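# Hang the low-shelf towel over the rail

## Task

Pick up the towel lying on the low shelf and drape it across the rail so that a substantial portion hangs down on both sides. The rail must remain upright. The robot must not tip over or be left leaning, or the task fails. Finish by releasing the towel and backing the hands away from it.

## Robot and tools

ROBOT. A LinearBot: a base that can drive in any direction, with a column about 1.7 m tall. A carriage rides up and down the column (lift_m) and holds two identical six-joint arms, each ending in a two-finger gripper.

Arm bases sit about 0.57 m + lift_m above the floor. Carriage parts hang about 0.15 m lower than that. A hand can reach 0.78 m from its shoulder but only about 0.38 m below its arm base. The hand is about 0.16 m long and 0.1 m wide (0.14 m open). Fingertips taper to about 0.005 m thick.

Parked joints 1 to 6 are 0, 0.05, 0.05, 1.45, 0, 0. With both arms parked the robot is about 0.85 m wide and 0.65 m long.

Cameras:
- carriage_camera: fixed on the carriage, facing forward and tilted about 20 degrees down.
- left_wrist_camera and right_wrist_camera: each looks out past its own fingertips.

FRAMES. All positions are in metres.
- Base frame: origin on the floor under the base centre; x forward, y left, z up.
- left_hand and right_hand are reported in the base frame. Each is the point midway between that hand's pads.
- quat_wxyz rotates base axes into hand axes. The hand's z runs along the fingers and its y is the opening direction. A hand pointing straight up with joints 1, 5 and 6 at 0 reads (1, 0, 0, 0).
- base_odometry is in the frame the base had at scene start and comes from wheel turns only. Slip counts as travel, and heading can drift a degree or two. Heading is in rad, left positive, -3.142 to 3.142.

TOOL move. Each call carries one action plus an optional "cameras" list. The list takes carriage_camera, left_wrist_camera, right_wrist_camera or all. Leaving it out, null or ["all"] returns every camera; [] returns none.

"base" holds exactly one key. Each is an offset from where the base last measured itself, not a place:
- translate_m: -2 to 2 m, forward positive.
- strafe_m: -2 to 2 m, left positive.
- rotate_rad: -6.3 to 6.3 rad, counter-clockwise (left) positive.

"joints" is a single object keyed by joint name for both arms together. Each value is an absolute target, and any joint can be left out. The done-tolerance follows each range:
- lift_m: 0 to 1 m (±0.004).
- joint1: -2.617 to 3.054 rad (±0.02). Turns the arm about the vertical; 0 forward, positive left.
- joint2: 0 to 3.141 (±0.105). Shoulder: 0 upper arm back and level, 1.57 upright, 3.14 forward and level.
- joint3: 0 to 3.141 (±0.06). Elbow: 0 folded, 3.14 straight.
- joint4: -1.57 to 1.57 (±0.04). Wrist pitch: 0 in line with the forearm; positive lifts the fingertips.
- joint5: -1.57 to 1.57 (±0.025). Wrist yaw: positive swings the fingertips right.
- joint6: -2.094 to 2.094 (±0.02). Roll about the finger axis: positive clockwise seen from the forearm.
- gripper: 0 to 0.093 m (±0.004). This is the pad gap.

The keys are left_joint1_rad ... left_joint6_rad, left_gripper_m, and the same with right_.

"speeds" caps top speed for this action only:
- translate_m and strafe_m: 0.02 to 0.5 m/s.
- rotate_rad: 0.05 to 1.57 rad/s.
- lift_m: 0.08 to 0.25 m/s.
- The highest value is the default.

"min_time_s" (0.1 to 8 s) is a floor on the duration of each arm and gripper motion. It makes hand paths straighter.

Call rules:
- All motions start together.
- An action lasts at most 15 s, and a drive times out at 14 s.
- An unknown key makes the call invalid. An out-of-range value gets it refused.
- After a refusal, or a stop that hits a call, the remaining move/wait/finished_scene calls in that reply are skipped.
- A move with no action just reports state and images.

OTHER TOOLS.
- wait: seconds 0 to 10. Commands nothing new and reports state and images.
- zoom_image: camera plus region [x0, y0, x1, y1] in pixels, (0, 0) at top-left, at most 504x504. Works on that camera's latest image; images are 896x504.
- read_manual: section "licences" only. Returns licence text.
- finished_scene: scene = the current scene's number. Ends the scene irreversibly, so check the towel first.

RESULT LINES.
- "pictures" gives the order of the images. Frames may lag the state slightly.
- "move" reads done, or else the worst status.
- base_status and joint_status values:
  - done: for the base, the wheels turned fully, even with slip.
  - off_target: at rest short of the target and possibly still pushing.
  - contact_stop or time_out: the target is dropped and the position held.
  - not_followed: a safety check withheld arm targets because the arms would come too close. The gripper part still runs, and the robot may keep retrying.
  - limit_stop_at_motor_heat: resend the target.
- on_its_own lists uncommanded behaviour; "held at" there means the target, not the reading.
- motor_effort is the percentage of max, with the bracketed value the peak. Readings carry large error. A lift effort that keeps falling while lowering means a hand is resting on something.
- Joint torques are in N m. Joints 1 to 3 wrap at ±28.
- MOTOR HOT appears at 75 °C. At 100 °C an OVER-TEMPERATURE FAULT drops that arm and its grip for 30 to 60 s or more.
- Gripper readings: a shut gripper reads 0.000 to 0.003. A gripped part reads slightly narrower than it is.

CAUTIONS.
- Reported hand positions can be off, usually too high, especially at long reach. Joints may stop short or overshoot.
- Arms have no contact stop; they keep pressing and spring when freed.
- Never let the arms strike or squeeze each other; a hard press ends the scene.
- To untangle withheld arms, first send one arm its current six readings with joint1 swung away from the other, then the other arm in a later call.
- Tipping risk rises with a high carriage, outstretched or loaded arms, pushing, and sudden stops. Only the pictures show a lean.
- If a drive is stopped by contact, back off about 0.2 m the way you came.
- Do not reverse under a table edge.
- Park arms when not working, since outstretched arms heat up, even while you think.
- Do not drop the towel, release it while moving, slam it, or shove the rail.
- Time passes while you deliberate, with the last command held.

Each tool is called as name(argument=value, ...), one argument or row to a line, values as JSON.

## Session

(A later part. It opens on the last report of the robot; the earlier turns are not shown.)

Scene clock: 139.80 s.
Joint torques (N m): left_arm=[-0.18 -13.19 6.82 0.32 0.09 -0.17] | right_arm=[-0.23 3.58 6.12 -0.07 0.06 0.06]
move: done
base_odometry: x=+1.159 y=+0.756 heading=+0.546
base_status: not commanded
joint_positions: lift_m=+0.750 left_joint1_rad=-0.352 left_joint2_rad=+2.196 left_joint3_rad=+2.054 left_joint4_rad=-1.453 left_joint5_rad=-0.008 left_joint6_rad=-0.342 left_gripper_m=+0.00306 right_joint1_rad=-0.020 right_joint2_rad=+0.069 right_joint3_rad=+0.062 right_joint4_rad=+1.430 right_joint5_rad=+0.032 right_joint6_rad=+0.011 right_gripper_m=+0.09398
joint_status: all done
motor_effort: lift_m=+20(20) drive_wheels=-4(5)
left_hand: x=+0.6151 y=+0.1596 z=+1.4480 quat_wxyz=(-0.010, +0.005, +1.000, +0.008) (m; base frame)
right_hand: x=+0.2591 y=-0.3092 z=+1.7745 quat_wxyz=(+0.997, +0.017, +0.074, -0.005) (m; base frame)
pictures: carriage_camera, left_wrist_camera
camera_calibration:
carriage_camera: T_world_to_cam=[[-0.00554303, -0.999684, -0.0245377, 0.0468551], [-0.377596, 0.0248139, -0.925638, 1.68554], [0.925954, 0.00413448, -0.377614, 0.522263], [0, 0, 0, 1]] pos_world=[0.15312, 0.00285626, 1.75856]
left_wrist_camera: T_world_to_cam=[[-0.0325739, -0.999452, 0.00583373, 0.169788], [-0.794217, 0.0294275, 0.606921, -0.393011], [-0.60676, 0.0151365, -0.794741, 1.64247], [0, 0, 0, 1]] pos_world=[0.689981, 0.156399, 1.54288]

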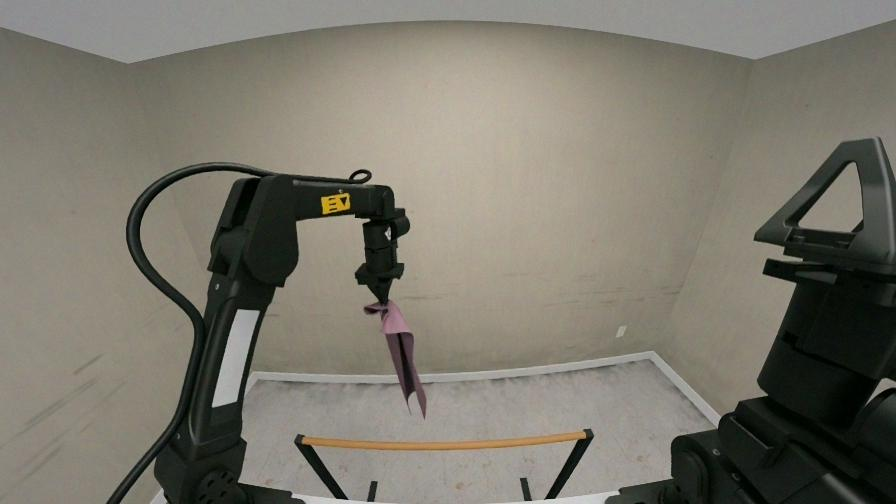

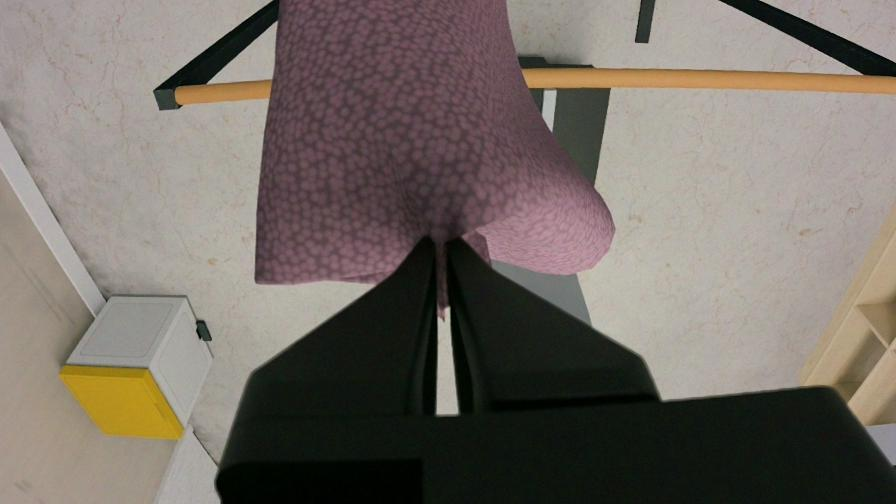

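move(
  joints={"lift_m": 0.55},
  speeds={"lift_m": 0.15},
  cameras=["carriage_camera"],
)

zoom_image(
  camera="carriage_camera",
  region=[280, 250, 620, 504],
)

Scene clock: 152.27 s.
Joint torques (N m): left_arm=[-0.18 -13.27 6.75 0.34 0.1 -0.18] | right_arm=[-0.17 3.73 6.2 -0.11 0.05 0.05]
move: done
base_odometry: x=+1.159 y=+0.756 heading=+0.546
base_status: not commanded
joint_positions: lift_m=+0.550 left_joint1_rad=-0.352 left_joint2_rad=+2.195 left_joint3_rad=+2.054 left_joint4_rad=-1.453 left_joint5_rad=-0.008 left_joint6_rad=-0.342 left_gripper_m=+0.00306 right_joint1_rad=-0.020 right_joint2_rad=+0.069 right_joint3_rad=+0.062 right_joint4_rad=+1.430 right_joint5_rad=+0.032 right_joint6_rad=+0.011 right_gripper_m=+0.09398
joint_status: all done
motor_effort: lift_m=+20(20) drive_wheels=-4(5)
left_hand: x=+0.6153 y=+0.1596 z=+1.2485 quat_wxyz=(-0.009, +0.005, +1.000, +0.007) (m; base frame)
right_hand: x=+0.2591 y=-0.3092 z=+1.5745 quat_wxyz=(+0.997, +0.017, +0.074, -0.005) (m; base frame)
pictures: carriage_camera
camera_calibration:
carriage_camera: T_world_to_cam=[[-0.00554303, -0.999684, -0.0245377, 0.0419476], [-0.377596, 0.0248139, -0.925638, 1.50041], [0.925954, 0.00413448, -0.377614, 0.44674], [0, 0, 0, 1]] pos_world=[0.15312, 0.00285626, 1.55856]

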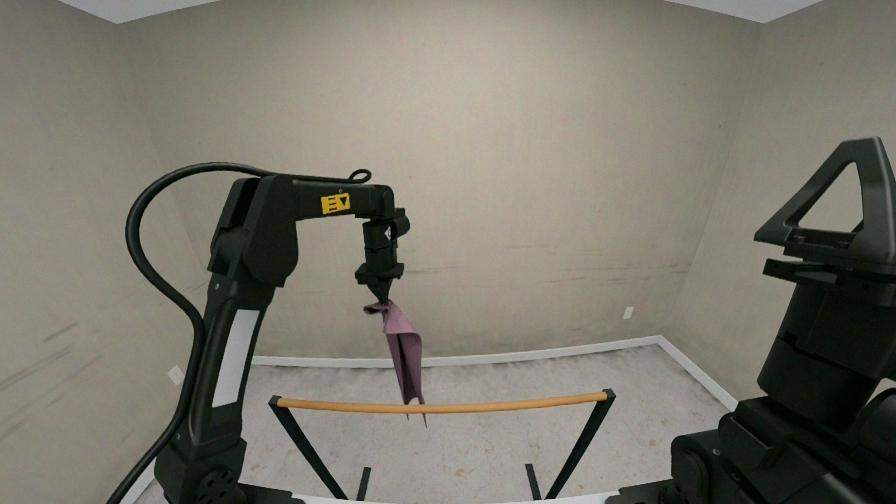

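Scaled by 1.482 from the camera's 896x504 image, which has a finer 1280x720 frame.

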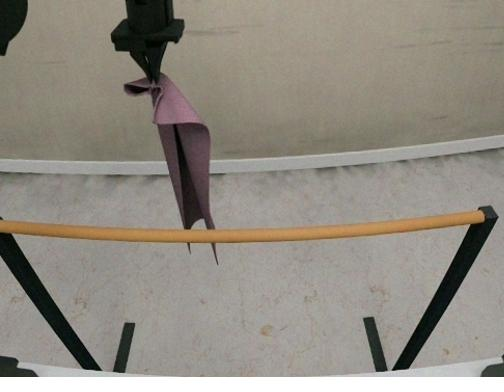

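move(
  base={"translate_m": -0.35},
  joints={"lift_m": 0.23},
  speeds={"translate_m": 0.2, "lift_m": 0.13},
  cameras=["carriage_camera", "left_wrist_camera"],
)

zoom_image(
  camera="carriage_camera",
  region=[280, 180, 620, 434],
)

Scene clock: 159.23 s.
Joint torques (N m): left_arm=[-0.23 -13.09 6.6 0.32 0.08 -0.17] | right_arm=[-0.25 3.69 6 -0.12 0.05 0.05]
move: done
base_odometry: x=+0.860 y=+0.574 heading=+0.546
base_status: done
joint_positions: lift_m=+0.230 left_joint1_rad=-0.351 left_joint2_rad=+2.194 left_joint3_rad=+2.056 left_joint4_rad=-1.453 left_joint5_rad=-0.007 left_joint6_rad=-0.342 left_gripper_m=+0.00303 right_joint1_rad=-0.020 right_joint2_rad=+0.069 right_joint3_rad=+0.062 right_joint4_rad=+1.430 right_joint5_rad=+0.032 right_joint6_rad=+0.011 right_gripper_m=+0.09398
joint_status: all done
motor_effort: lift_m=+20(20) drive_wheels=+0(10)
left_hand: x=+0.6157 y=+0.1597 z=+0.9290 quat_wxyz=(-0.009, +0.005, +1.000, +0.007) (m; base frame)
right_hand: x=+0.2592 y=-0.3092 z=+1.2544 quat_wxyz=(+0.997, +0.017, +0.074, -0.005) (m; base frame)
pictures: carriage_camera, left_wrist_camera
camera_calibration:
carriage_camera: T_world_to_cam=[[-0.00554303, -0.999684, -0.0245377, 0.0340931], [-0.377596, 0.0248139, -0.925638, 1.20411], [0.925954, 0.00413448, -0.377614, 0.325866], [0, 0, 0, 1]] pos_world=[0.15312, 0.00285626, 1.23846]
left_wrist_camera: T_world_to_cam=[[-0.0318247, -0.999467, 0.00727721, 0.171124], [-0.796141, 0.029751, 0.604379, -0.0741006], [-0.604273, 0.0134405, -0.796664, 1.23079], [0, 0, 0, 1]] pos_world=[0.690185, 0.156695, 1.02407]

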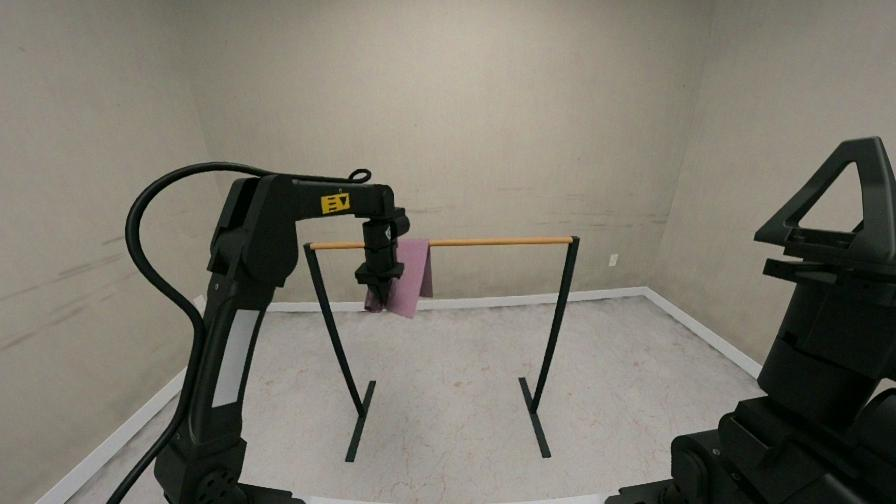

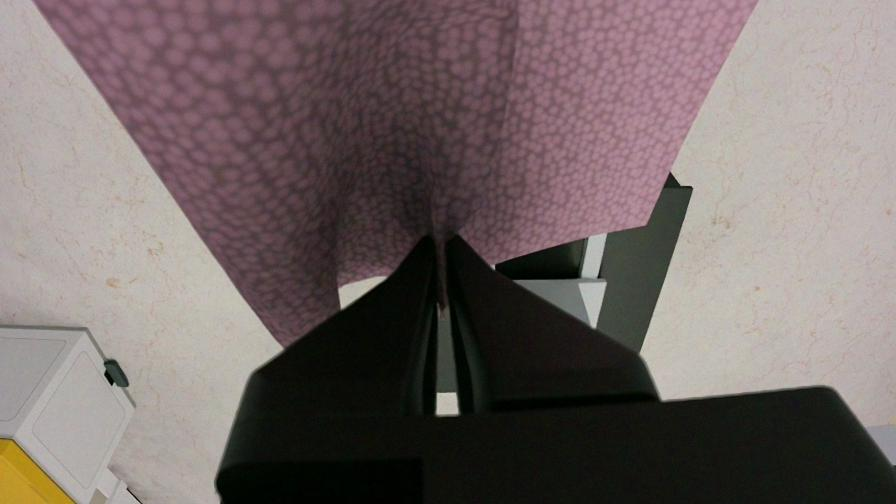

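Scaled by 1.482 from the camera's 896x504 image, which has a finer 1280x720 frame.

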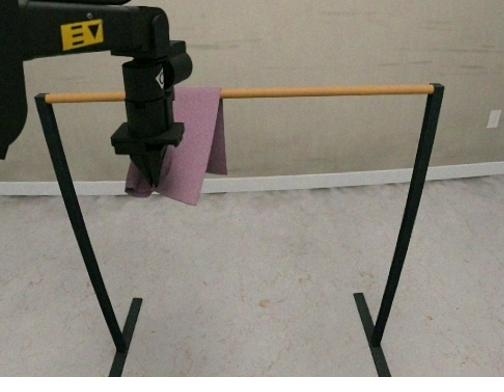

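move(
  base={"translate_m": 0.04},
  joints={"lift_m": 0.135},
  speeds={"translate_m": 0.05, "lift_m": 0.1},
  cameras=[],
)

move(
  joints={"left_gripper_m": 0.05},
  min_time_s=1.0,
  cameras=["carriage_camera", "left_wrist_camera"],
)

zoom_image(
  camera="carriage_camera",
  region=[280, 180, 620, 434],
)

Scene clock: 164.40 s.
Joint torques (N m): left_arm=[-0.24 -12.97 6.58 0.35 0.06 -0.17] | right_arm=[-0.25 3.63 6.13 -0.11 0.05 0.08]
move: done
base_odometry: x=+0.895 y=+0.595 heading=+0.546
base_status: done
joint_positions: lift_m=+0.135 left_joint1_rad=-0.351 left_joint2_rad=+2.192 left_joint3_rad=+2.056 left_joint4_rad=-1.453 left_joint5_rad=-0.007 left_joint6_rad=-0.342 left_gripper_m=+0.00301 right_joint1_rad=-0.020 right_joint2_rad=+0.069 right_joint3_rad=+0.062 right_joint4_rad=+1.430 right_joint5_rad=+0.032 right_joint6_rad=+0.011 right_gripper_m=+0.09398
joint_status: all done
motor_effort: lift_m=+20(21) drive_wheels=+2(10)
left_hand: x=+0.6157 y=+0.1597 z=+0.8349 quat_wxyz=(-0.007, +0.005, +1.000, +0.007) (m; base frame)
right_hand: x=+0.2591 y=-0.3092 z=+1.1595 quat_wxyz=(+0.997, +0.017, +0.074, -0.005) (m; base frame)
pictures: none
No camera images: "cameras" was empty.

Scene clock: 165.70 s.
Joint torques (N m): left_arm=[-0.18 -12.94 6.65 0.34 0.07 -0.17] | right_arm=[-0.2 3.66 6.12 -0.09 0.04 0.07]
move: done
base_odometry: x=+0.895 y=+0.595 heading=+0.546
base_status: not commanded
joint_positions: lift_m=+0.135 left_joint1_rad=-0.351 left_joint2_rad=+2.192 left_joint3_rad=+2.056 left_joint4_rad=-1.453 left_joint5_rad=-0.007 left_joint6_rad=-0.342 left_gripper_m=+0.04992 right_joint1_rad=-0.020 right_joint2_rad=+0.069 right_joint3_rad=+0.062 right_joint4_rad=+1.430 right_joint5_rad=+0.032 right_joint6_rad=+0.011 right_gripper_m=+0.09398
joint_status: all done
motor_effort: lift_m=+20(20) drive_wheels=+2(2)
left_hand: x=+0.6157 y=+0.1597 z=+0.8349 quat_wxyz=(-0.007, +0.005, +1.000, +0.007) (m; base frame)
right_hand: x=+0.2591 y=-0.3092 z=+1.1595 quat_wxyz=(+0.997, +0.017, +0.074, -0.005) (m; base frame)
pictures: carriage_camera, left_wrist_camera
camera_calibration:
carriage_camera: T_world_to_cam=[[-0.00554303, -0.999684, -0.0245377, 0.0317645], [-0.377596, 0.0248139, -0.925638, 1.11627], [0.925954, 0.00413448, -0.377614, 0.290031], [0, 0, 0, 1]] pos_world=[0.15312, 0.00285626, 1.14356]
left_wrist_camera: T_world_to_cam=[[-0.0318056, -0.999463, 0.00792814, 0.17118], [-0.797434, 0.030157, 0.602653, -0.0151294], [-0.602568, 0.0128456, -0.797964, 1.15606], [0, 0, 0, 1]] pos_world=[0.689987, 0.156694, 0.930259]

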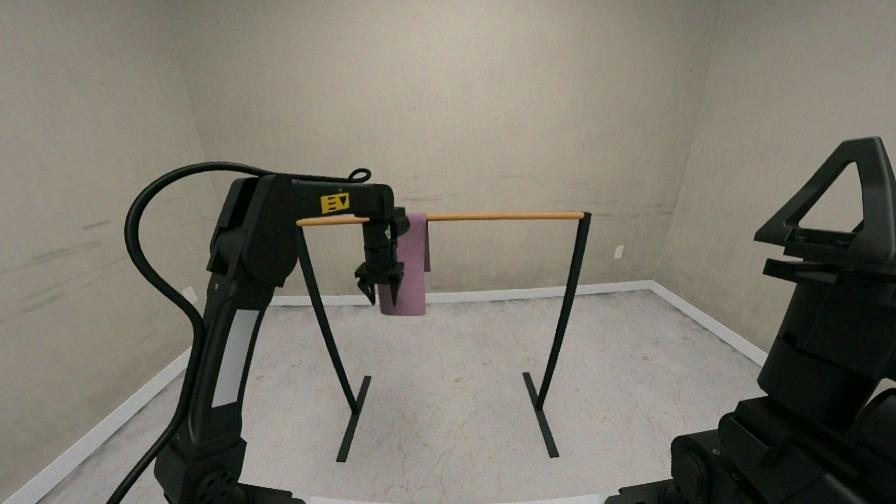

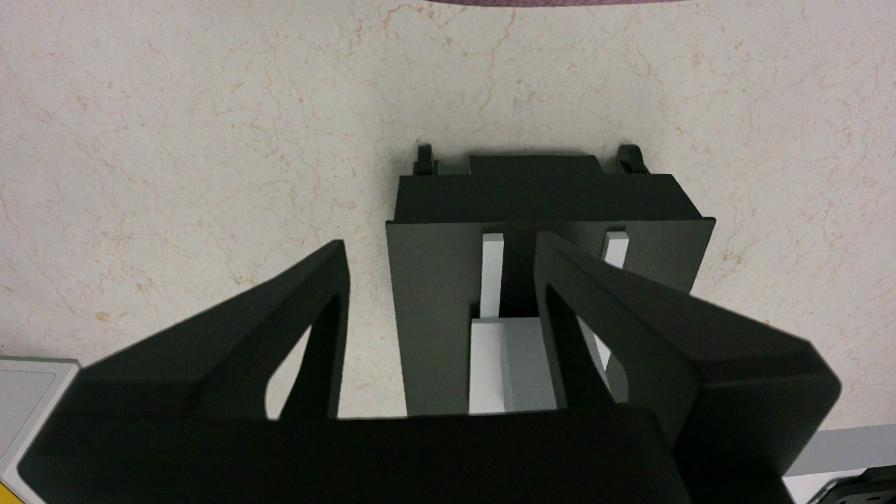

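Scaled by 1.482 from the camera's 896x504 image, which has a finer 1280x720 frame.

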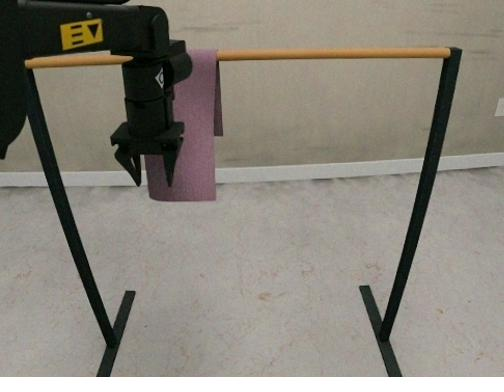

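move(
  base={"translate_m": -0.4},
  speeds={"translate_m": 0.2},
  cameras=[],
)

move(
  joints={"lift_m": 0.05, "left_joint1_rad": 0.0, "left_joint2_rad": 0.05, "left_joint3_rad": 0.05, "left_joint4_rad": 1.45, "left_joint5_rad": 0, "left_joint6_rad": 0},
  min_time_s=2,
  cameras=["carriage_camera"],
)

zoom_image(
  camera="carriage_camera",
  region=[340, 180, 560, 360],
)

Scene clock: 171.97 s.
Joint torques (N m): left_arm=[-0.28 -12.89 6.74 0.33 0.07 -0.17] | right_arm=[-0.17 3.66 6.02 -0.12 0.06 0.07]
move: done
base_odometry: x=+0.553 y=+0.387 heading=+0.545
base_status: done
joint_positions: lift_m=+0.135 left_joint1_rad=-0.351 left_joint2_rad=+2.192 left_joint3_rad=+2.056 left_joint4_rad=-1.453 left_joint5_rad=-0.007 left_joint6_rad=-0.342 left_gripper_m=+0.04992 right_joint1_rad=-0.020 right_joint2_rad=+0.069 right_joint3_rad=+0.062 right_joint4_rad=+1.430 right_joint5_rad=+0.032 right_joint6_rad=+0.011 right_gripper_m=+0.09398
joint_status: not commanded
motor_effort: lift_m=+20(20) drive_wheels=-1(10)
left_hand: x=+0.6157 y=+0.1597 z=+0.8349 quat_wxyz=(-0.007, +0.005, +1.000, +0.007) (m; base frame)
right_hand: x=+0.2592 y=-0.3092 z=+1.1595 quat_wxyz=(+0.997, +0.017, +0.074, -0.005) (m; base frame)
pictures: none
No camera images: "cameras" was empty.

Scene clock: 174.47 s.
Joint torques (N m): left_arm=[0.23 2.77 4.7 0.14 0.11 0.02] | right_arm=[-0.25 3.71 6.02 -0.08 0.05 0.06]
move: done
base_odometry: x=+0.553 y=+0.387 heading=+0.545
base_status: not commanded
joint_positions: lift_m=+0.050 left_joint1_rad=-0.006 left_joint2_rad=+0.060 left_joint3_rad=+0.058 left_joint4_rad=+1.429 left_joint5_rad=-0.007 left_joint6_rad=-0.010 left_gripper_m=+0.04993 right_joint1_rad=-0.020 right_joint2_rad=+0.069 right_joint3_rad=+0.062 right_joint4_rad=+1.430 right_joint5_rad=+0.032 right_joint6_rad=+0.011 right_gripper_m=+0.09398
joint_status: all done
motor_effort: lift_m=+20(21) drive_wheels=+0(1)
left_hand: x=+0.2579 y=+0.3039 z=+1.0736 quat_wxyz=(+0.997, -0.004, +0.072, -0.008) (m; base frame)
right_hand: x=+0.2592 y=-0.3092 z=+1.0744 quat_wxyz=(+0.997, +0.017, +0.074, -0.005) (m; base frame)
pictures: carriage_camera
camera_calibration:
carriage_camera: T_world_to_cam=[[-0.00554303, -0.999684, -0.0245377, 0.0296763], [-0.377596, 0.0248139, -0.925638, 1.0375], [0.925954, 0.00413448, -0.377614, 0.257896], [0, 0, 0, 1]] pos_world=[0.15312, 0.00285626, 1.05846]

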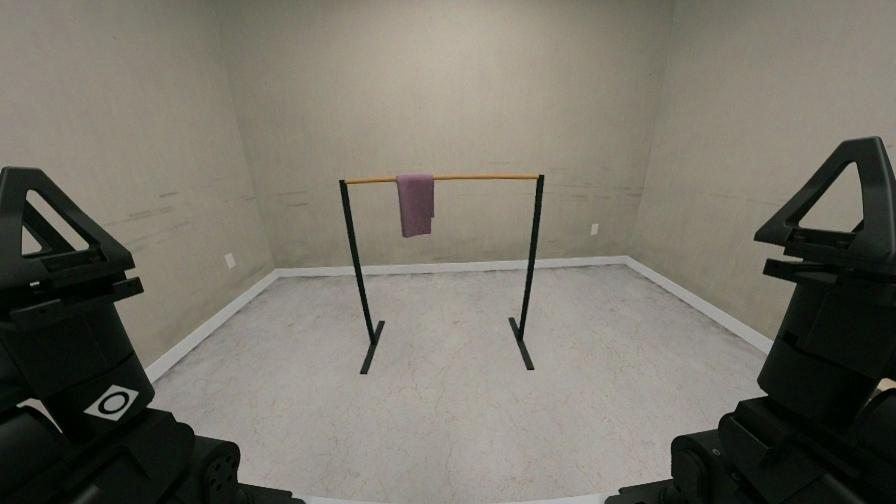

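Scaled by 2.291 from the camera's 896x504 image, which has a finer 1280x720 frame.

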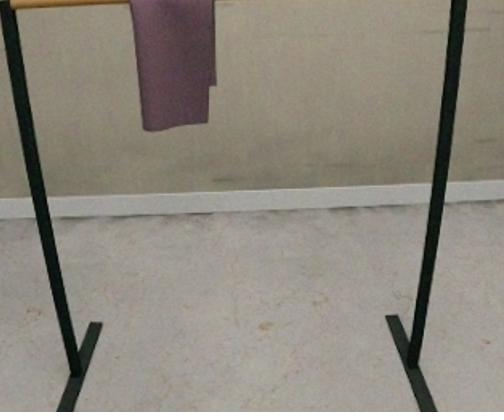

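finished_scene(
  scene=2,
)

The scene is finished: the task was done.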